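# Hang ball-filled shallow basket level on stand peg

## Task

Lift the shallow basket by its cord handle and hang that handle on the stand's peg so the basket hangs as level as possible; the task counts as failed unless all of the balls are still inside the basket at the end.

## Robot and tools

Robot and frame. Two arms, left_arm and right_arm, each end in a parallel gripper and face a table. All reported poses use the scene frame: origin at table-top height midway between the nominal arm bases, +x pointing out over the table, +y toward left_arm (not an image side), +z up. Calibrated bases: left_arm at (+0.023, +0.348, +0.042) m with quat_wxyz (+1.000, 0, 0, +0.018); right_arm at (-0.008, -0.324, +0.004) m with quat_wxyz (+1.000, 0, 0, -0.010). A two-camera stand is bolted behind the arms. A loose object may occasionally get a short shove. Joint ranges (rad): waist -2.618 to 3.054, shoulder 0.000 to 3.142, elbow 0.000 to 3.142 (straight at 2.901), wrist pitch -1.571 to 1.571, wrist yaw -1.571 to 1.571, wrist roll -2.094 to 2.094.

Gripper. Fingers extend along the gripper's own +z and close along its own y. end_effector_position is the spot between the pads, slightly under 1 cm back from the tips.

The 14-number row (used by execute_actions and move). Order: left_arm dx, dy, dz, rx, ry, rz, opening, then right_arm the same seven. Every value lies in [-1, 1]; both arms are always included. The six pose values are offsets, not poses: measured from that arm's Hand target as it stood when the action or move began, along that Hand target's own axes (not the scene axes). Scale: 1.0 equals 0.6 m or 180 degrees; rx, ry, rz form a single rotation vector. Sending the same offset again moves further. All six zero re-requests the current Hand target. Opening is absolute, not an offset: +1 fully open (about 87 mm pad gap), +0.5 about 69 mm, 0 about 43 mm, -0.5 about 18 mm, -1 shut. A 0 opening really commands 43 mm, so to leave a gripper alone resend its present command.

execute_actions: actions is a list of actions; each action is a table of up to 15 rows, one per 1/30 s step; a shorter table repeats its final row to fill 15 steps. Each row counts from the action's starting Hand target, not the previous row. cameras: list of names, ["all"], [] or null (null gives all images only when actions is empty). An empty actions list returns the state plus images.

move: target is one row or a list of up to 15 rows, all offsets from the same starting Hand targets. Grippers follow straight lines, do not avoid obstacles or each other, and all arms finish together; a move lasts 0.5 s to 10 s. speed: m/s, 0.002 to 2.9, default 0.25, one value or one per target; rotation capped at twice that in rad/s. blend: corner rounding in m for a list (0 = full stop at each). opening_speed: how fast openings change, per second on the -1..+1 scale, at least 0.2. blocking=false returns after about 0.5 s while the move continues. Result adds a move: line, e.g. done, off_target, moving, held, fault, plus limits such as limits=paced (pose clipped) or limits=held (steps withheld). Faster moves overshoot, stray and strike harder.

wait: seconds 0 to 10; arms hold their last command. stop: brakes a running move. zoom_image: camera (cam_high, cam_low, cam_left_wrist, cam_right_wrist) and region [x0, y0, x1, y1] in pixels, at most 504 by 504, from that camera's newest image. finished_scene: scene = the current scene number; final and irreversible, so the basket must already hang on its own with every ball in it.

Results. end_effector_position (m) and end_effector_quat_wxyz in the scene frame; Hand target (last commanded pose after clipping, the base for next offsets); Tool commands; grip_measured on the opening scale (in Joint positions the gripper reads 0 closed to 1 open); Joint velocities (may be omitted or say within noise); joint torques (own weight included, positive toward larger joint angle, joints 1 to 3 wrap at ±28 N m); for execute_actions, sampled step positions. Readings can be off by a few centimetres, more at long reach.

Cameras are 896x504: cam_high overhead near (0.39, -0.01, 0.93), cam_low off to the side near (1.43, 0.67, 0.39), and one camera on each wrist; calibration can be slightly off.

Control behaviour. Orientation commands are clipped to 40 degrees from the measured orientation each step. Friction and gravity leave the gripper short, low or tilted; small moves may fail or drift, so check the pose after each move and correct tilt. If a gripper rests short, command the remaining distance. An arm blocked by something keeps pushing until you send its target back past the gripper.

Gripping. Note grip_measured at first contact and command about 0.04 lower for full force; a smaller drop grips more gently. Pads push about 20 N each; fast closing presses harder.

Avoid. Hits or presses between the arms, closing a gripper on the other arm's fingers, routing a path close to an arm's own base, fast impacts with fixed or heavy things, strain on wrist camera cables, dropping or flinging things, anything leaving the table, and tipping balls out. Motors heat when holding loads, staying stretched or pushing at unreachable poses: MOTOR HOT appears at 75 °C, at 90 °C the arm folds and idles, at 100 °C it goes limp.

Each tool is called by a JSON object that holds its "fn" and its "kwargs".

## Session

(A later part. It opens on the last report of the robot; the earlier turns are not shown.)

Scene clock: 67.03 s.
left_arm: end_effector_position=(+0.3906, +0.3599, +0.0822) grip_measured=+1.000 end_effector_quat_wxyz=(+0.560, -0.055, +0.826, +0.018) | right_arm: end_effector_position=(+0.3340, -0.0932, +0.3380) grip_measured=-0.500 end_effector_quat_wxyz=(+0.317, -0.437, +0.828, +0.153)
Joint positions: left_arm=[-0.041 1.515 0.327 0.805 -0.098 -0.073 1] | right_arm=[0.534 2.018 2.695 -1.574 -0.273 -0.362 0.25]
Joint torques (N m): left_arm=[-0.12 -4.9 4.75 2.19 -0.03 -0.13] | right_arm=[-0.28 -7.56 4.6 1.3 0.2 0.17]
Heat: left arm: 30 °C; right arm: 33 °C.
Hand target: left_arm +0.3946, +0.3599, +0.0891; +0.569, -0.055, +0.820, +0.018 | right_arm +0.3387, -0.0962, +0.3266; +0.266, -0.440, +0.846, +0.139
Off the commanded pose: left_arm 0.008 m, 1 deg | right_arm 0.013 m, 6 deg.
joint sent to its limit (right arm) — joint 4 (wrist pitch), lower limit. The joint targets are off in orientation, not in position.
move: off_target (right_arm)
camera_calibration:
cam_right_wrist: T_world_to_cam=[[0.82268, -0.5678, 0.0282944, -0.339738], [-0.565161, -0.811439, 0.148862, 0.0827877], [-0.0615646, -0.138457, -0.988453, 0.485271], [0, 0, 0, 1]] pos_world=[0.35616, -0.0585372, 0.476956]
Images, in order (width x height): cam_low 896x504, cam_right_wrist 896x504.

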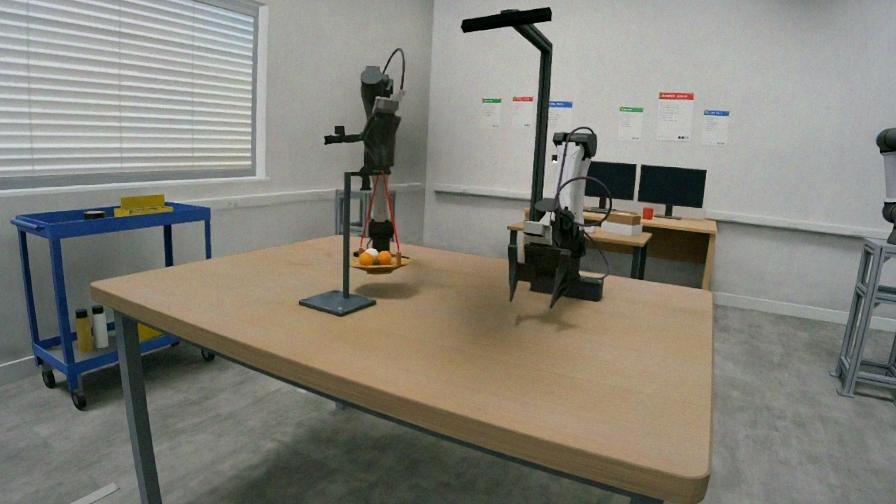

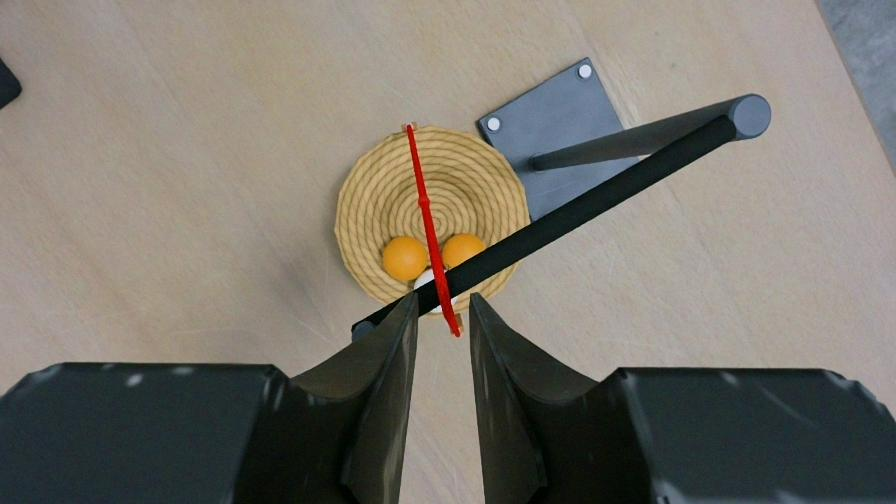

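{"fn": "move", "kwargs": {"target": [[0,0,0,0,0,0,1,0.0077,0,0.011,0,0,0,-0.5],[0,0,0,0,0,0,1,0.0077,0,0.011,0,0,0,-1]], "cameras": ["cam_low","cam_right_wrist"], "speed": 0.03, "opening_speed": 0.5}}

{"fn": "zoom_image", "kwargs": {"camera": "cam_low", "region": [340, 130, 420, 200]}}

{"fn": "zoom_image", "kwargs": {"camera": "cam_right_wrist", "region": [340, 230, 540, 400]}}

Scene clock: 69.83 s.
left_arm: end_effector_position=(+0.3906, +0.3599, +0.0822) grip_measured=+1.000 end_effector_quat_wxyz=(+0.560, -0.055, +0.826, +0.018) | right_arm: end_effector_position=(+0.3336, -0.0937, +0.3312) grip_measured=-0.975 end_effector_quat_wxyz=(+0.305, -0.437, +0.832, +0.152)
Joint positions: left_arm=[-0.041 1.515 0.327 0.805 -0.098 -0.073 1] | right_arm=[0.534 2.018 2.67 -1.575 -0.271 -0.362 0.013]
Joint torques (N m): left_arm=[-0.2 -4.88 4.93 2.21 -0.04 -0.17] | right_arm=[-0.2 -7.36 4.7 1.27 0.19 0.11]
Heat: left arm: 30 °C; right arm: 33 °C.
Hand target: left_arm +0.3946, +0.3599, +0.0891; +0.569, -0.055, +0.820, +0.018 | right_arm +0.3387, -0.0962, +0.3186; +0.266, -0.440, +0.847, +0.138
Off the commanded pose: left_arm 0.008 m, 1 deg | right_arm 0.014 m, 5 deg.
joint sent to its limit (right arm) — joint 4 (wrist pitch), lower limit. The joint targets are off in orientation, not in position.
move: off_target (right_arm); target 2's new opening was sent with right_arm's hand 0.014 m and 5 deg from that target
camera_calibration:
cam_right_wrist: T_world_to_cam=[[0.822625, -0.568283, 0.0185031, -0.33626], [-0.562569, -0.808769, 0.171488, 0.0750684], [-0.0824889, -0.151479, -0.985012, 0.482945], [0, 0, 0, 1]] pos_world=[0.358684, -0.0572217, 0.469056]
Images, in order (width x height): cam_low 896x504, cam_right_wrist 896x504.

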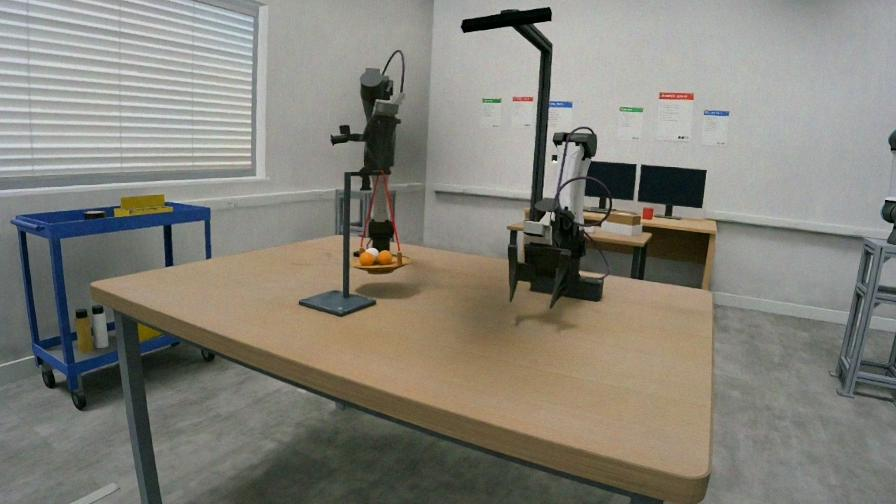

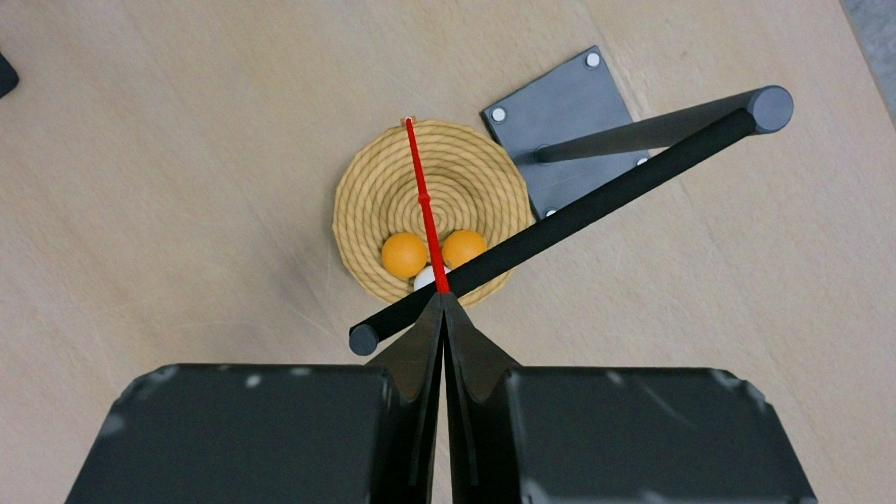

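Scaled by 6.300 from the camera's 896x504 image, which has a finer 1280x720 frame.

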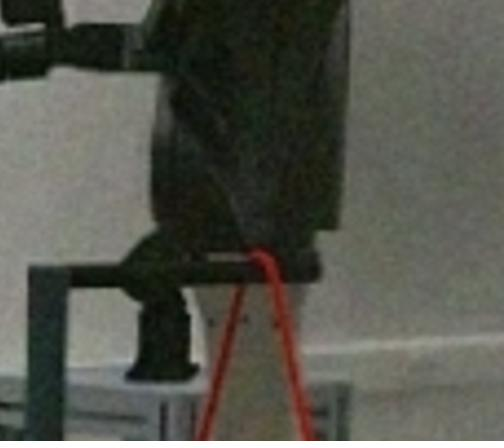

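Scaled by 2.520 from the camera's 896x504 image, which has a finer 1280x720 frame.

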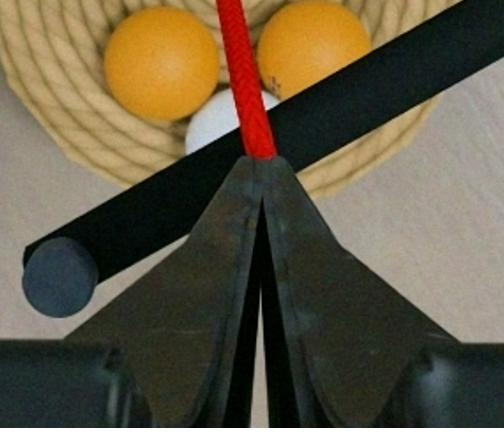

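{"fn": "move", "kwargs": {"target": [[0,0,0,0,0,0,1,0,0,0,0,0,0,-0.5],[0,0,0,0,0,0,1,0.007,0,0.0175,0,0,0,-0.5],[0,0,0,0,0,0,1,0.007,0,0.0175,0,0,0,-1]], "cameras": ["cam_low","cam_right_wrist"], "speed": 0.03, "opening_speed": 0.5}}

{"fn": "zoom_image", "kwargs": {"camera": "cam_right_wrist", "region": [340, 230, 540, 400]}}

Scene clock: 73.43 s.
left_arm: end_effector_position=(+0.3906, +0.3599, +0.0822) grip_measured=+1.000 end_effector_quat_wxyz=(+0.560, -0.055, +0.826, +0.018) | right_arm: end_effector_position=(+0.3338, -0.0923, +0.3261) grip_measured=-0.901 end_effector_quat_wxyz=(+0.297, -0.438, +0.834, +0.153)
Joint positions: left_arm=[-0.041 1.515 0.327 0.805 -0.098 -0.073 1] | right_arm=[0.536 2.024 2.66 -1.575 -0.273 -0.362 0.049]
Joint torques (N m): left_arm=[-0.21 -4.94 4.89 2.19 -0.03 -0.14] | right_arm=[0.03 -6.65 3.97 1.25 0.25 0.07]
Heat: left arm: 31 °C; right arm: 33 °C.
Hand target: left_arm +0.3946, +0.3599, +0.0891; +0.569, -0.055, +0.820, +0.018 | right_arm +0.3401, -0.0941, +0.3075; +0.266, -0.440, +0.847, +0.139
Off the commanded pose: left_arm 0.008 m, 1 deg | right_arm 0.020 m, 4 deg.
joint sent to its limit (right arm) — joint 4 (wrist pitch), lower limit. The joint targets still meet the commanded pose.
move: off_target (right_arm); target 3's new opening was sent with right_arm's hand 0.019 m and 4 deg from that target
camera_calibration:
cam_right_wrist: T_world_to_cam=[[0.824702, -0.565483, 0.0097502, -0.333072], [-0.557212, -0.809446, 0.185235, 0.0708536], [-0.0968551, -0.158197, -0.982646, 0.481584], [0, 0, 0, 1]] pos_world=[0.360809, -0.0548095, 0.463349]
Images, in order (width x height): cam_low 896x504, cam_right_wrist 896x504.

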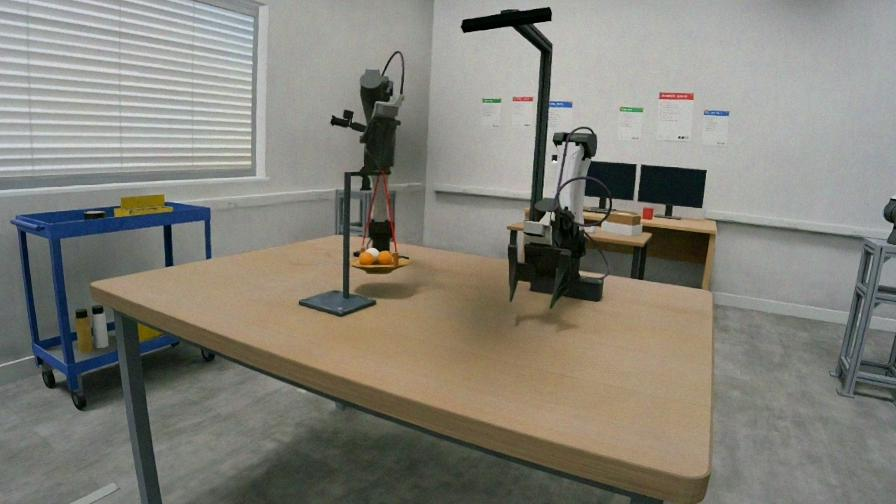

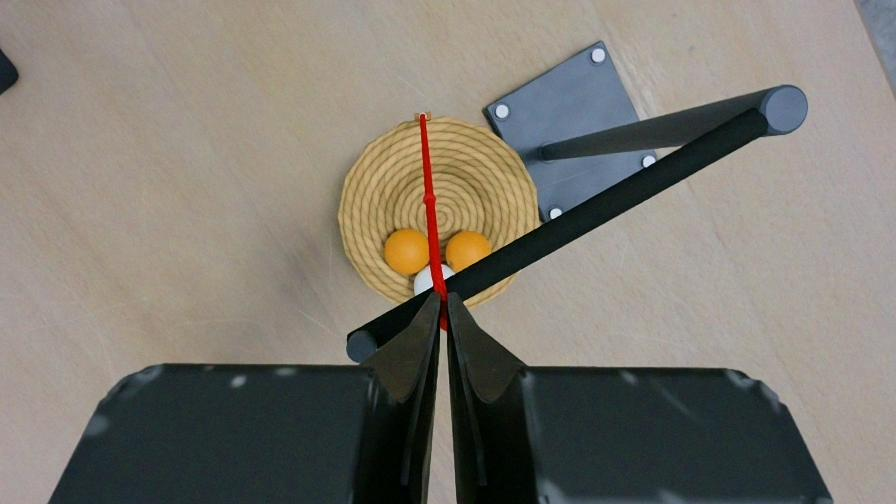

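Scaled by 2.520 from the camera's 896x504 image, which has a finer 1280x720 frame.

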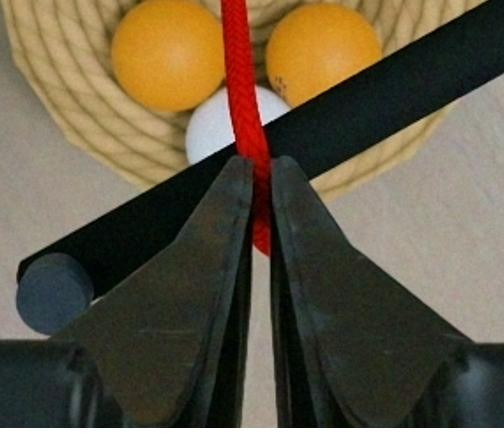

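{"fn": "move", "kwargs": {"target": [0,0,0,0,0,0,1,-0.02,0,0,0,0,0,-1], "cameras": ["cam_low","cam_right_wrist"], "speed": 0.02}}

{"fn": "zoom_image", "kwargs": {"camera": "cam_low", "region": [320, 110, 450, 290]}}

{"fn": "zoom_image", "kwargs": {"camera": "cam_right_wrist", "region": [340, 230, 540, 400]}}

Scene clock: 74.57 s.
left_arm: end_effector_position=(+0.3906, +0.3599, +0.0822) grip_measured=+1.000 end_effector_quat_wxyz=(+0.560, -0.055, +0.826, +0.018) | right_arm: end_effector_position=(+0.3343, -0.0913, +0.3265) grip_measured=-0.901 end_effector_quat_wxyz=(+0.296, -0.438, +0.835, +0.152)
Joint positions: left_arm=[-0.041 1.515 0.327 0.805 -0.098 -0.073 1] | right_arm=[0.538 2.05 2.711 -1.602 -0.271 -0.36 0.049]
Joint torques (N m): left_arm=[-0.09 -4.96 4.86 2.2 -0.06 -0.16] | right_arm=[0.83 -6.04 5.96 1.53 0.28 0.24]
Heat: left arm: 31 °C; right arm: 32 °C.
Hand target: left_arm +0.3946, +0.3599, +0.0891; +0.569, -0.055, +0.820, +0.018 | right_arm +0.3458, -0.0860, +0.3144; +0.266, -0.440, +0.846, +0.138
Off the commanded pose: left_arm 0.008 m, 1 deg | right_arm 0.017 m, 4 deg.
joint read past its limit (right arm) — joint 4 (wrist pitch), lower limit.
joint sent to its limit (right arm) — joint 4 (wrist pitch), lower limit. The joint targets are off in orientation, not in position.
move: off_target (right_arm)
camera_calibration:
cam_right_wrist: T_world_to_cam=[[0.824347, -0.566015, 0.0088716, -0.332632], [-0.557333, -0.808759, 0.187851, 0.0711403], [-0.0991514, -0.159799, -0.982157, 0.482675], [0, 0, 0, 1]] pos_world=[0.361711, -0.0536082, 0.46365]
Images, in order (width x height): cam_low 896x504, cam_right_wrist 896x504.

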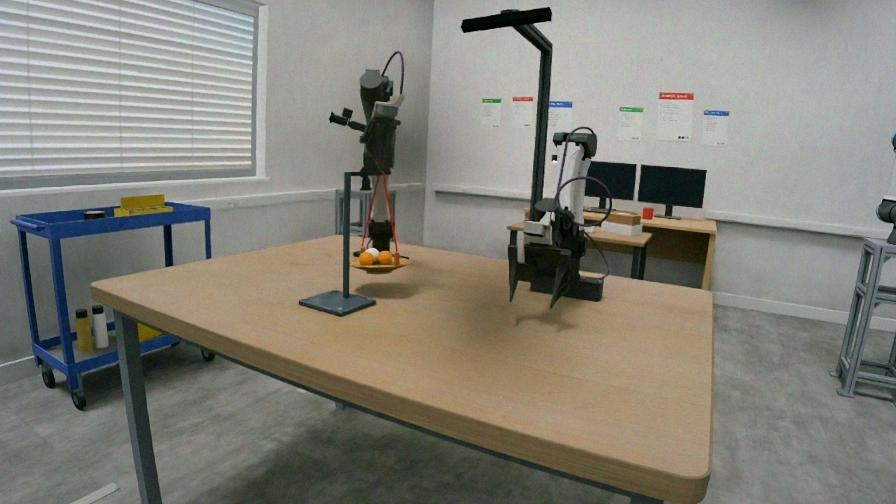

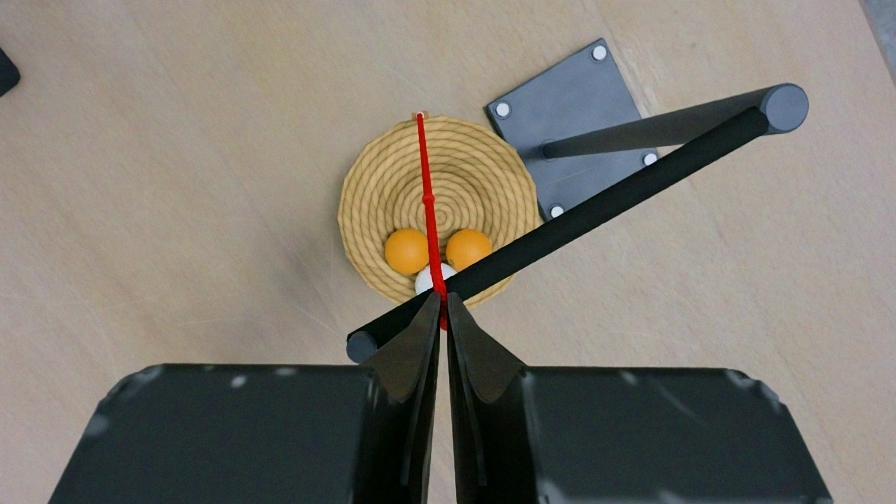

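Scaled by 2.800 from the camera's 896x504 image, which has a finer 1280x720 frame.

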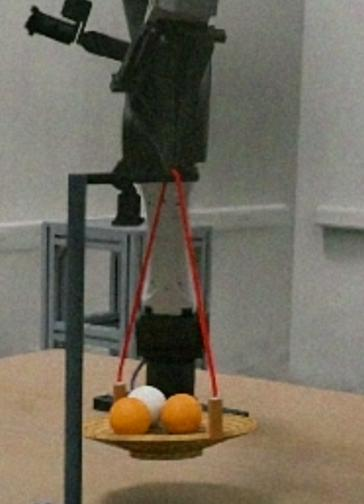

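Scaled by 2.520 from the camera's 896x504 image, which has a finer 1280x720 frame.

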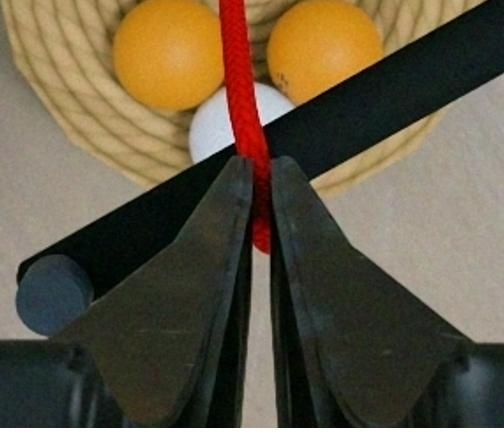

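{"fn": "move", "kwargs": {"target": [0,0,0,0,0,0,1,-0.013,0,0.006,0,0,0,-1], "cameras": ["cam_low","cam_right_wrist"], "speed": 0.02}}

{"fn": "zoom_image", "kwargs": {"camera": "cam_low", "region": [320, 110, 450, 290]}}

{"fn": "zoom_image", "kwargs": {"camera": "cam_right_wrist", "region": [340, 230, 540, 400]}}

Scene clock: 76.20 s.
left_arm: end_effector_position=(+0.3906, +0.3599, +0.0822) grip_measured=+1.000 end_effector_quat_wxyz=(+0.560, -0.055, +0.826, +0.018) | right_arm: end_effector_position=(+0.3389, -0.0888, +0.3277) grip_measured=-0.920 end_effector_quat_wxyz=(+0.302, -0.434, +0.836, +0.147)
Joint positions: left_arm=[-0.041 1.515 0.327 0.805 -0.098 -0.073 1] | right_arm=[0.544 2.08 2.765 -1.611 -0.254 -0.348 0.04]
Joint torques (N m): left_arm=[-0.13 -4.93 4.86 2.19 -0.02 -0.15] | right_arm=[1.11 -5.98 5.96 1.65 0.16 0.23]
Heat: left arm: 31 °C; right arm: 32 °C.
Hand target: left_arm +0.3946, +0.3599, +0.0891; +0.569, -0.055, +0.820, +0.018 | right_arm +0.3506, -0.0791, +0.3160; +0.266, -0.440, +0.846, +0.138
Off the commanded pose: left_arm 0.008 m, 1 deg | right_arm 0.019 m, 5 deg.
joint read past its limit (right arm) — joint 4 (wrist pitch), lower limit.
joint sent to its limit (right arm) — joint 4 (wrist pitch), lower limit. The joint targets are off in orientation, not in position.
move: off_target (right_arm)
camera_calibration:
cam_right_wrist: T_world_to_cam=[[0.816568, -0.576881, 0.0206214, -0.337222], [-0.570536, -0.801123, 0.180804, 0.0830081], [-0.0877822, -0.159404, -0.983303, 0.481257], [0, 0, 0, 1]] pos_world=[0.36497, -0.0513229, 0.465168]
Images, in order (width x height): cam_low 896x504, cam_right_wrist 896x504.

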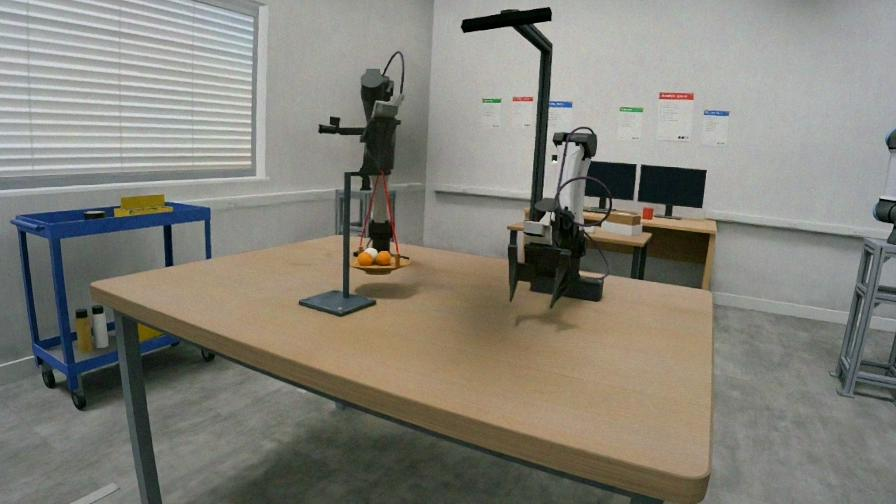

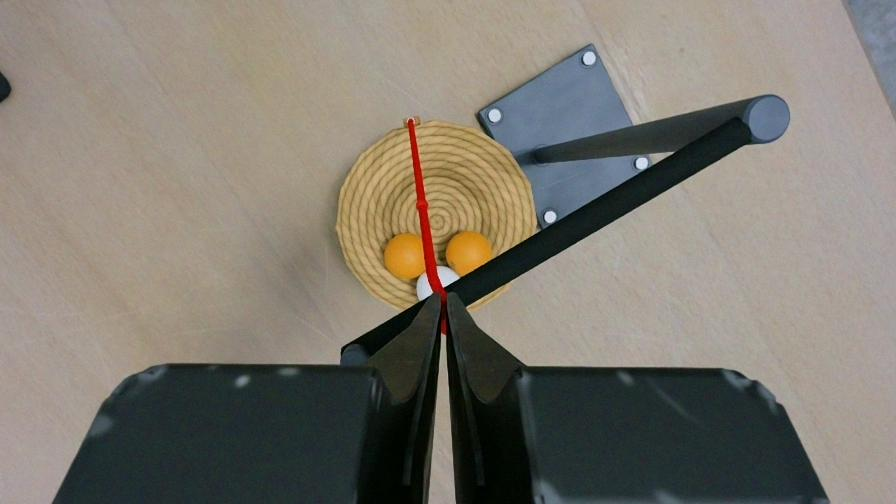

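Scaled by 2.800 from the camera's 896x504 image, which has a finer 1280x720 frame.

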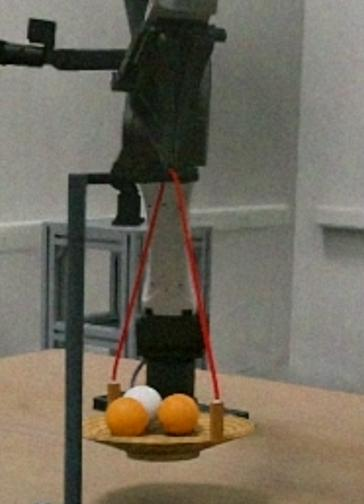

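Scaled by 2.520 from the camera's 896x504 image, which has a finer 1280x720 frame.

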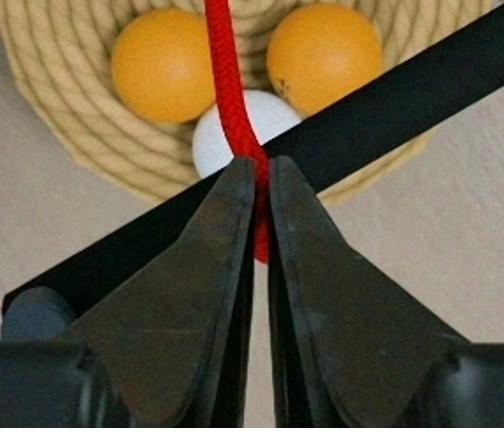

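{"fn": "move", "kwargs": {"target": [[0,0,0,0,0,0,1,0,0,-0.01,0,0,0,-0.2],[0,0,0,0,0,0,1,-0.067,0,-0.11,0,0,0,-0.2],[0,0,0,0,0,0,1,0.138,0,-0.253,0,0,0,-0.2]], "cameras": ["all"], "speed": [0.03,0.05,0.1], "opening_speed": 0.5}}

{"fn": "zoom_image", "kwargs": {"camera": "cam_low", "region": [320, 110, 450, 290]}}

{"fn": "zoom_image", "kwargs": {"camera": "cam_high", "region": [420, 200, 560, 400]}}

Scene clock: 82.77 s.
left_arm: end_effector_position=(+0.3906, +0.3599, +0.0822) grip_measured=+1.000 end_effector_quat_wxyz=(+0.560, -0.055, +0.826, +0.018) | right_arm: end_effector_position=(+0.2675, -0.2049, +0.3905) grip_measured=-0.200 end_effector_quat_wxyz=(+0.381, -0.406, +0.822, +0.121)
Joint positions: left_arm=[-0.041 1.515 0.327 0.805 -0.098 -0.073 1] | right_arm=[0.286 1.569 2.333 -1.578 -0.359 -0.509 0.4]
Joint torques (N m): left_arm=[-0.18 -4.98 4.96 2.2 -0.01 -0.13] | right_arm=[-0.51 -6.26 4.19 1.42 -0.22 0.07]
Heat: left arm: 31 °C; right arm: 32 °C.
Hand target: left_arm +0.3946, +0.3599, +0.0891; +0.569, -0.055, +0.820, +0.018 | right_arm +0.2617, -0.2057, +0.3930; +0.266, -0.440, +0.846, +0.139
Off the commanded pose: left_arm 0.008 m, 1 deg | right_arm 0.006 m, 14 deg.
elbow stopped short (right arm): the move would have taken joint 3 (elbow) straighter than the controller allows.
joint sent to its limit (right arm) — joint 4 (wrist pitch), lower limit. The joint targets are off in orientation, not in position.
move: off_target (right_arm)
camera_calibration:
cam_right_wrist: T_world_to_cam=[[0.761577, -0.637646, 0.115796, -0.38209], [-0.645701, -0.761855, 0.0514529, 0.0164702], [0.0554109, -0.113955, -0.991939, 0.492612], [0, 0, 0, 1]] pos_world=[0.274329, -0.174954, 0.532038]

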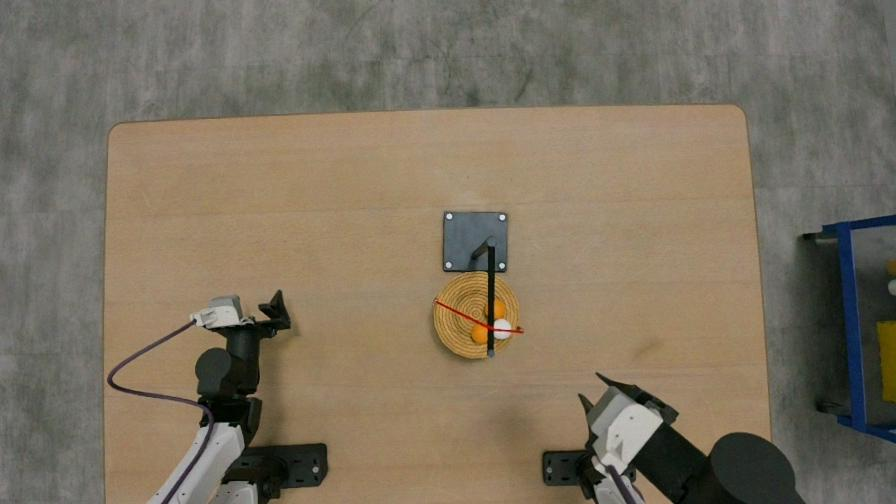

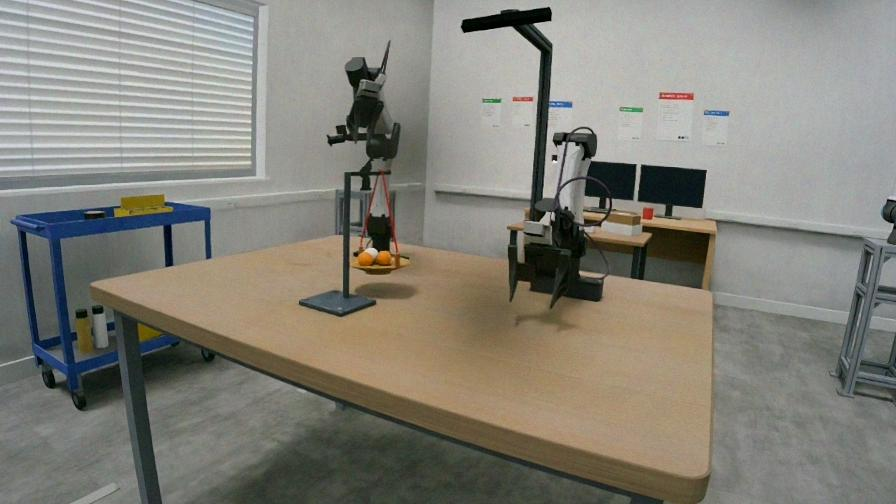

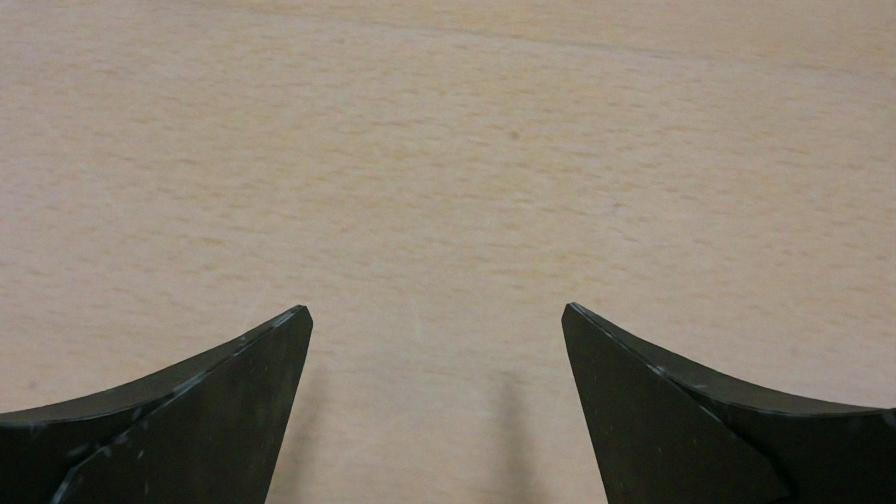

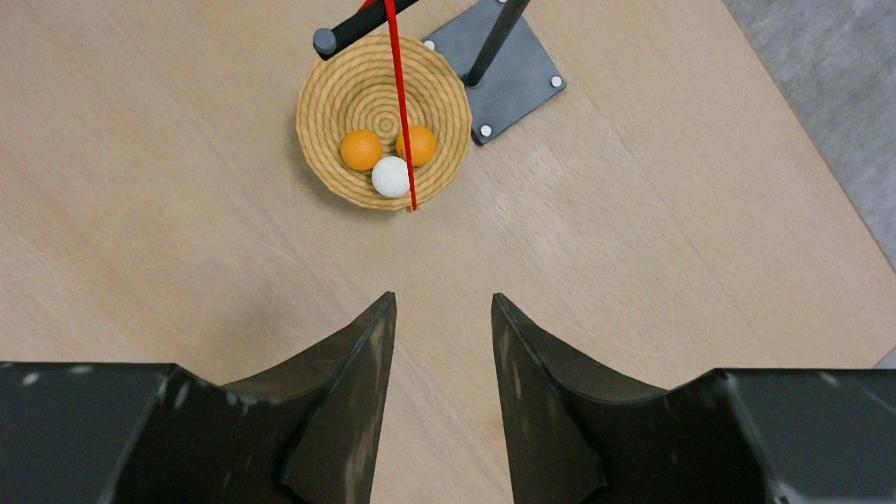

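Scaled by 2.800 from the camera's 896x504 image, which has a finer 1280x720 frame.

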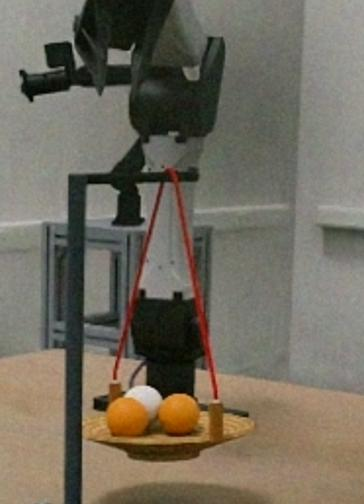

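Scaled by 2.520 from the camera's 896x504 image, which has a finer 1280x720 frame.

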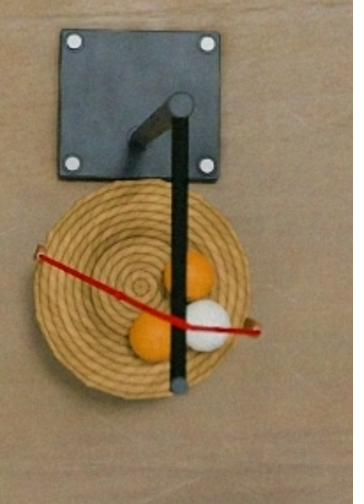

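{"fn": "move", "kwargs": {"target": [-0.156,-0.567,-0.324,0.3188,-0.0989,0.0678,0,0,0,0,0,0,0,-0.2], "cameras": ["cam_low","cam_left_wrist","cam_high"], "speed": 0.2}}

Scene clock: 87.17 s.
left_arm: end_effector_position=(+0.2815, +0.0178, +0.2421) grip_measured=+0.000 end_effector_quat_wxyz=(+0.622, +0.308, +0.652, -0.305) | right_arm: end_effector_position=(+0.2675, -0.2050, +0.3905) grip_measured=-0.200 end_effector_quat_wxyz=(+0.381, -0.407, +0.822, +0.121)
Joint positions: left_arm=[-0.946 1.293 0.578 0.676 -0.015 -0.015 0.5] | right_arm=[0.286 1.569 2.333 -1.578 -0.359 -0.509 0.4]
Joint torques (N m): left_arm=[-0.68 -3.41 7.71 2.35 0.04 -0.01] | right_arm=[-0.49 -6.26 4.18 1.42 -0.21 0.07]
Heat: left arm: 32 °C; right arm: 32 °C.
Hand target: left_arm +0.2835, +0.0107, +0.2564; +0.635, +0.310, +0.636, -0.310 | right_arm +0.2617, -0.2058, +0.3930; +0.266, -0.440, +0.846, +0.139
Off the commanded pose: left_arm 0.016 m, 3 deg | right_arm 0.006 m, 14 deg.
joint sent to its limit (right arm) — joint 4 (wrist pitch), lower limit. The joint targets are off in orientation, not in position.
move: off_target (left_arm, right_arm)
camera_calibration:
cam_left_wrist: T_world_to_cam=[[-0.778614, -0.627198, 0.0195709, 0.221238], [-0.501646, 0.60341, -0.619878, 0.305109], [0.376977, -0.492463, -0.784454, 0.23766], [0, 0, 0, 1]] pos_world=[0.235724, 0.0716936, 0.371234]
Images, in order (width x height): cam_high 896x504, cam_low 896x504, cam_left_wrist 896x504.

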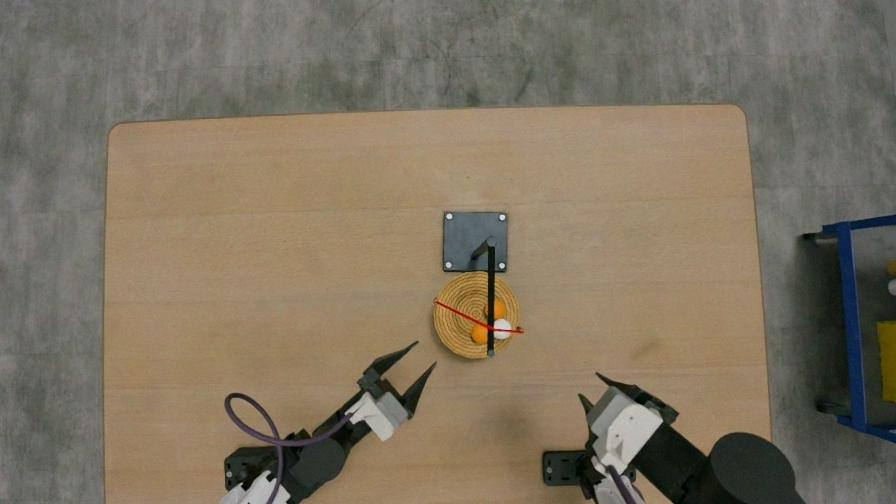

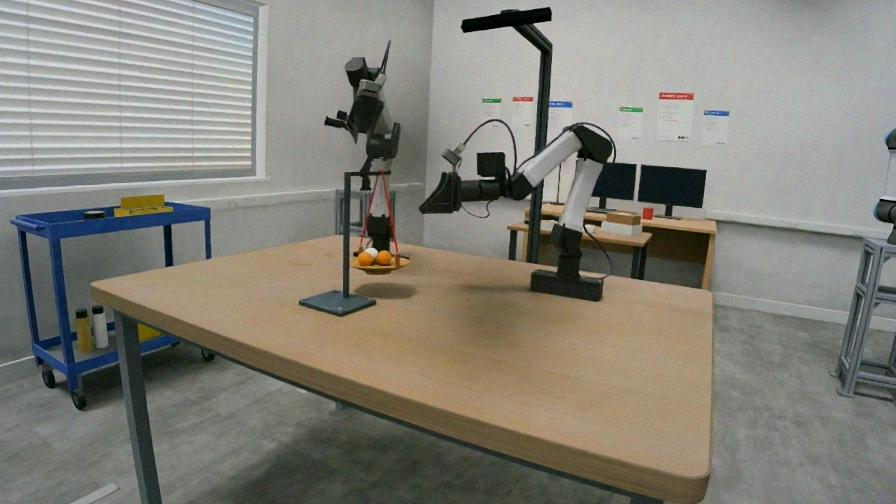

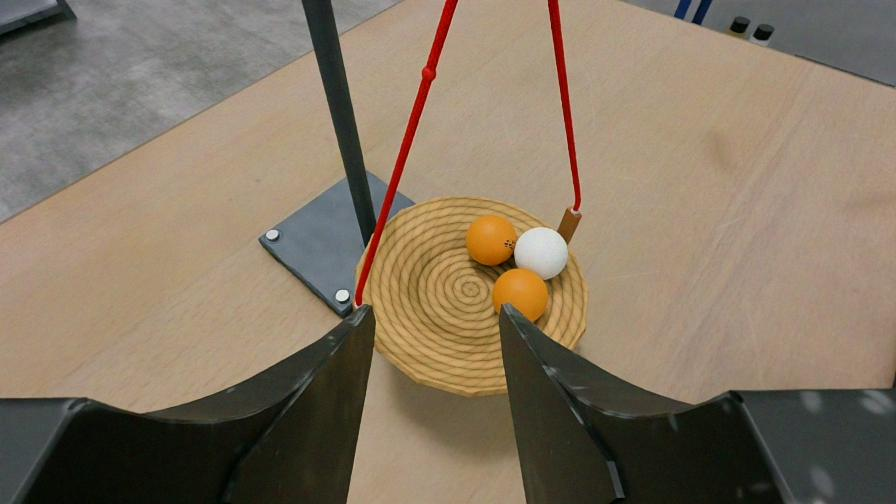

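{"fn": "move", "kwargs": {"target": [-0.013,0.02,0.11,0,0,0,0,0,0,0,0,0,0,-0.2], "cameras": ["cam_low","cam_left_wrist","cam_high"], "speed": 0.08}}

Scene clock: 88.77 s.
left_arm: end_effector_position=(+0.3269, -0.0306, +0.2521) grip_measured=+0.000 end_effector_quat_wxyz=(+0.622, +0.311, +0.648, -0.310) | right_arm: end_effector_position=(+0.2675, -0.2050, +0.3905) grip_measured=-0.200 end_effector_quat_wxyz=(+0.381, -0.407, +0.822, +0.121)
Joint positions: left_arm=[-0.919 1.549 0.827 0.689 0.025 -0.014 0.5] | right_arm=[0.286 1.569 2.333 -1.578 -0.359 -0.509 0.4]
Joint torques (N m): left_arm=[0.44 -5.35 7.71 2.33 0.03 0.01] | right_arm=[-0.47 -6.26 4.22 1.42 -0.21 0.08]
Heat: left arm: 32 °C; right arm: 32 °C.
Hand target: left_arm +0.3336, -0.0340, +0.2642; +0.635, +0.310, +0.636, -0.310 | right_arm +0.2617, -0.2058, +0.3930; +0.266, -0.440, +0.846, +0.139
Off the commanded pose: left_arm 0.014 m, 2 deg | right_arm 0.006 m, 14 deg.
joint sent to its limit (right arm) — joint 4 (wrist pitch), lower limit. The joint targets are off in orientation, not in position.
move: off_target (left_arm, right_arm)
camera_calibration:
cam_left_wrist: T_world_to_cam=[[-0.786536, -0.617212, 0.0202629, 0.22882], [-0.49197, 0.606428, -0.624669, 0.361418], [0.373265, -0.501293, -0.780627, 0.20458], [0, 0, 0, 1]] pos_world=[0.28142, 0.0246111, 0.380831]
Images, in order (width x height): cam_high 896x504, cam_low 896x504, cam_left_wrist 896x504.

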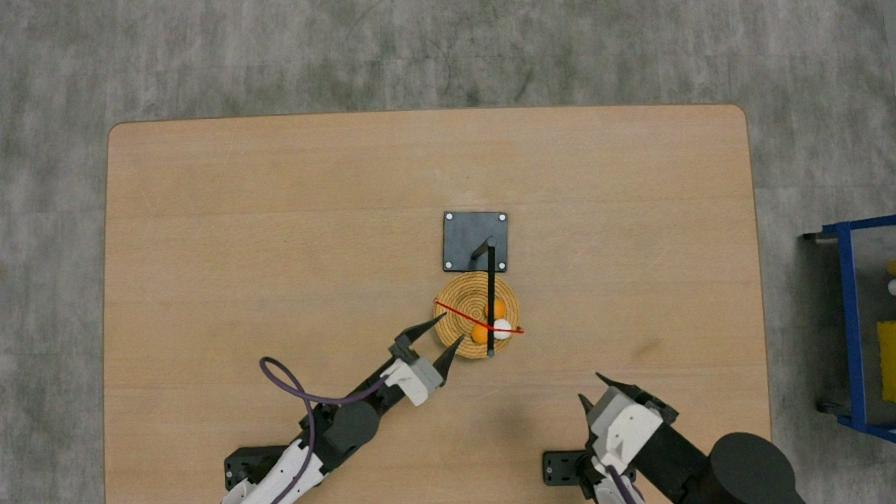

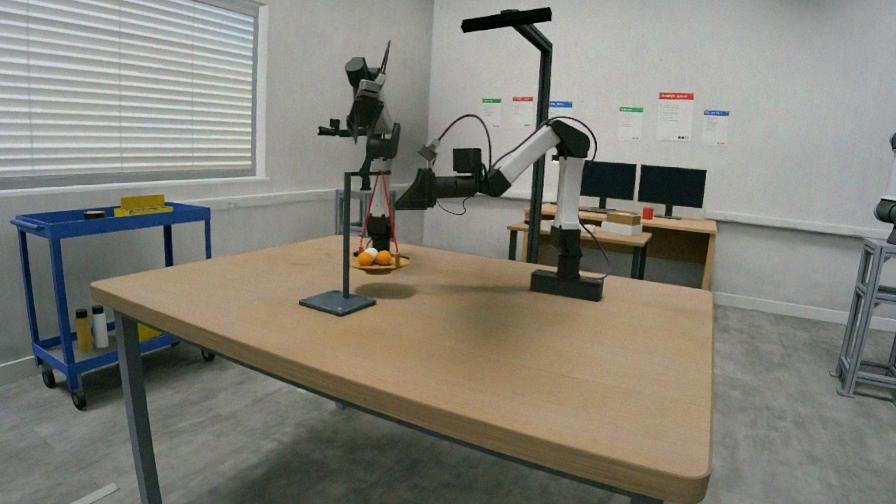

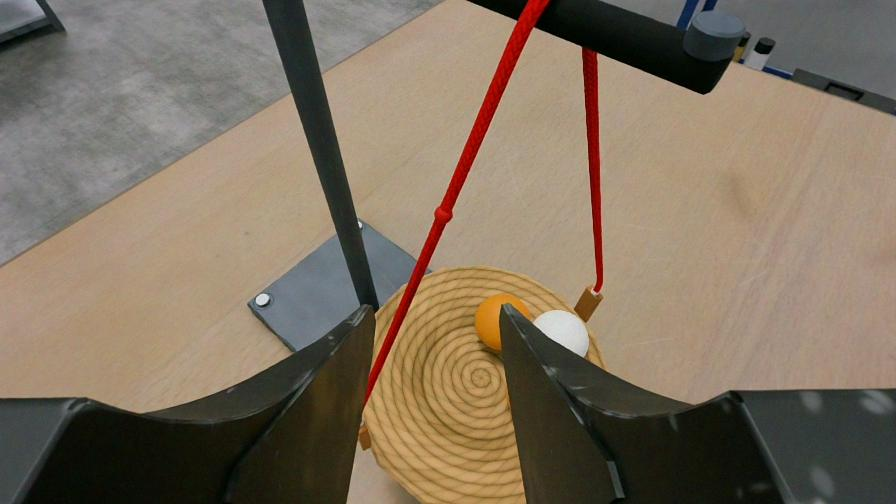

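{"fn": "move", "kwargs": {"target": [-0.018,0.006,0.033,0,0,0,0,0,0,0,0,0,0,-0.2], "cameras": ["cam_left_wrist"], "speed": 0.04}}

Scene clock: 90.23 s.
left_arm: end_effector_position=(+0.3425, -0.0452, +0.2685) grip_measured=+0.000 end_effector_quat_wxyz=(+0.629, +0.308, +0.641, -0.313) | right_arm: end_effector_position=(+0.2675, -0.2050, +0.3905) grip_measured=-0.200 end_effector_quat_wxyz=(+0.381, -0.407, +0.822, +0.121)
Joint positions: left_arm=[-0.91 1.605 0.932 0.66 0.035 -0.014 0.5] | right_arm=[0.286 1.569 2.333 -1.578 -0.359 -0.509 0.4]
Joint torques (N m): left_arm=[0.44 -5.79 7.83 2.13 0.04 0.01] | right_arm=[-0.49 -6.27 4.21 1.41 -0.22 0.08]
Heat: left arm: 32 °C; right arm: 32 °C.
Hand target: left_arm +0.3487, -0.0473, +0.2752; +0.636, +0.310, +0.635, -0.310 | right_arm +0.2617, -0.2058, +0.3930; +0.266, -0.440, +0.846, +0.139
Off the commanded pose: left_arm 0.009 m, 1 deg | right_arm 0.006 m, 14 deg.
joint sent to its limit (right arm) — joint 4 (wrist pitch), lower limit. The joint targets are off in orientation, not in position.
move: off_target (right_arm)
camera_calibration:
cam_left_wrist: T_world_to_cam=[[-0.787258, -0.616303, 0.0198747, 0.232092], [-0.483148, 0.5965, -0.640902, 0.389056], [0.383135, -0.514158, -0.767365, 0.196757], [0, 0, 0, 1]] pos_world=[0.295303, 0.0121317, 0.395719]
Images, in order (width x height): cam_left_wrist 896x504.

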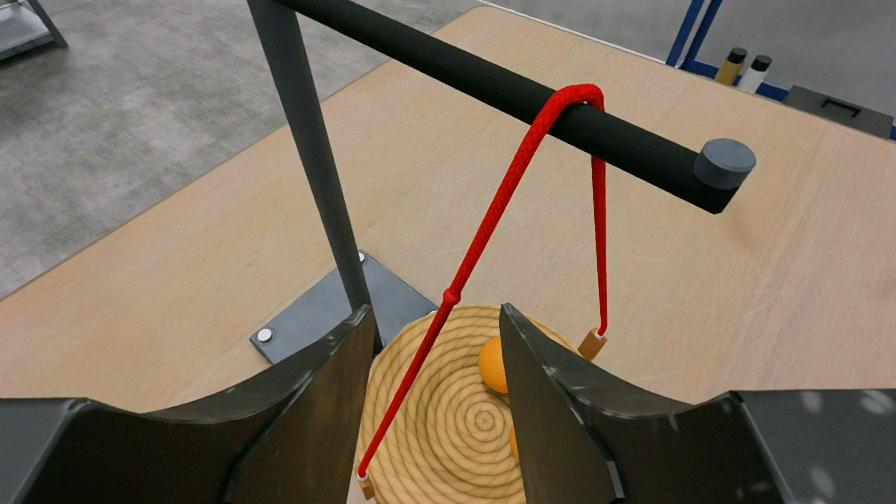

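{"fn": "move", "kwargs": {"target": [[0,0,0,0,0,0,-1,0,0,0,0,0,0,-0.2],[0.017,0.007,-0.002,0,0,0,-1,0,0,0,0,0,0,-0.2]], "cameras": ["cam_low","cam_left_wrist","cam_high"], "speed": 0.02, "opening_speed": 0.6}}

{"fn": "zoom_image", "kwargs": {"camera": "cam_low", "region": [320, 110, 450, 290]}}

Scene clock: 93.33 s.
left_arm: end_effector_position=(+0.3453, -0.0460, +0.2690) grip_measured=-0.890 end_effector_quat_wxyz=(+0.632, +0.309, +0.635, -0.318) | right_arm: end_effector_position=(+0.2675, -0.2050, +0.3905) grip_measured=-0.200 end_effector_quat_wxyz=(+0.381, -0.407, +0.822, +0.121)
Joint positions: left_arm=[-0.9 1.617 0.932 0.686 0.054 -0.014 0.055] | right_arm=[0.286 1.569 2.333 -1.578 -0.359 -0.509 0.4]
Joint torques (N m): left_arm=[0.69 -5.83 5.59 2.24 -0.03 0.02] | right_arm=[-0.49 -6.27 4.21 1.42 -0.22 0.08]
Heat: left arm: 32 °C; right arm: 32 °C.
Hand target: left_arm +0.3512, -0.0438, +0.2649; +0.635, +0.310, +0.635, -0.310 | right_arm +0.2617, -0.2058, +0.3930; +0.266, -0.440, +0.846, +0.139
Off the commanded pose: left_arm 0.008 m, 1 deg | right_arm 0.006 m, 14 deg.
joint sent to its limit (right arm) — joint 4 (wrist pitch), lower limit. The joint targets are off in orientation, not in position.
move: off_target (right_arm)
camera_calibration:
cam_left_wrist: T_world_to_cam=[[-0.793269, -0.608562, 0.0194204, 0.236401], [-0.471669, 0.594031, -0.651656, 0.390093], [0.385037, -0.526098, -0.758266, 0.19201], [0, 0, 0, 1]] pos_world=[0.297593, 0.0131535, 0.39521]
Images, in order (width x height): cam_high 896x504, cam_low 896x504, cam_left_wrist 896x504.

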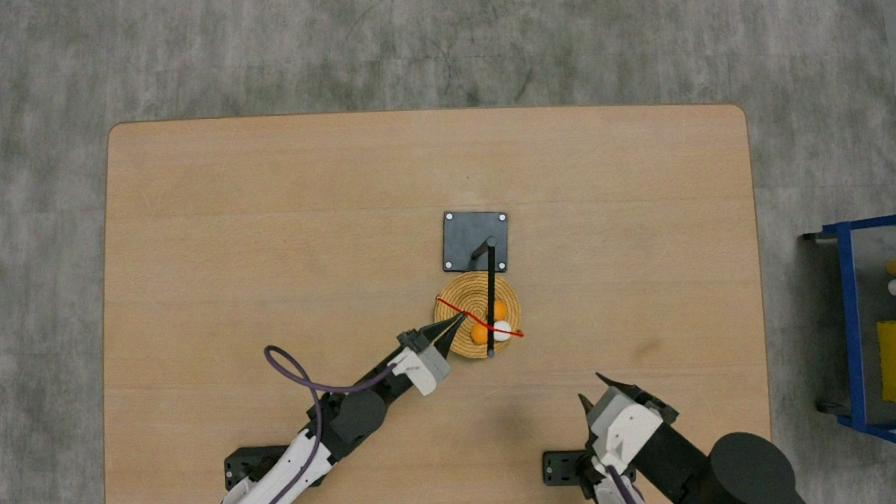

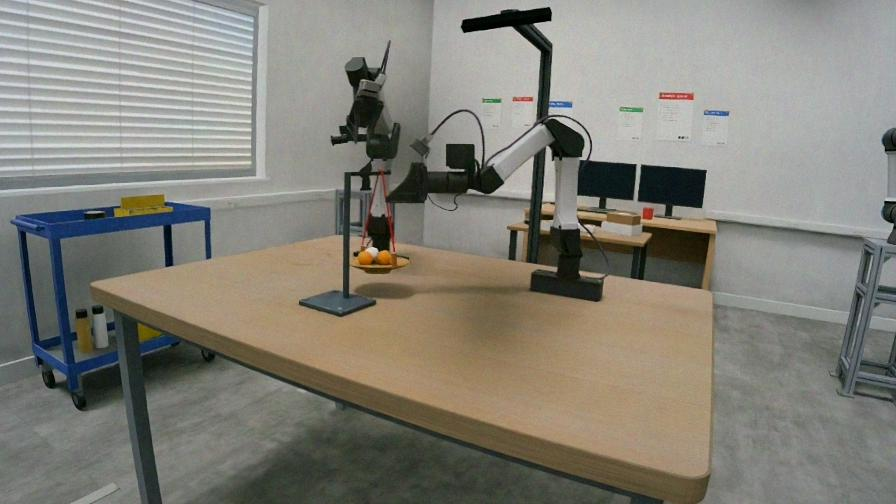

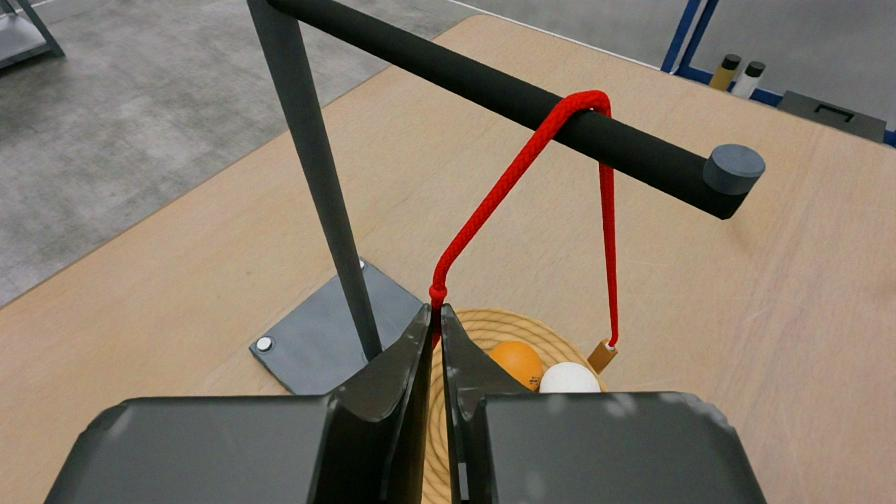

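Scaled by 2.800 from the camera's 896x504 image, which has a finer 1280x720 frame.

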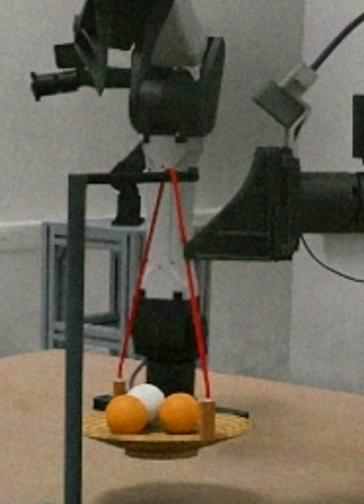

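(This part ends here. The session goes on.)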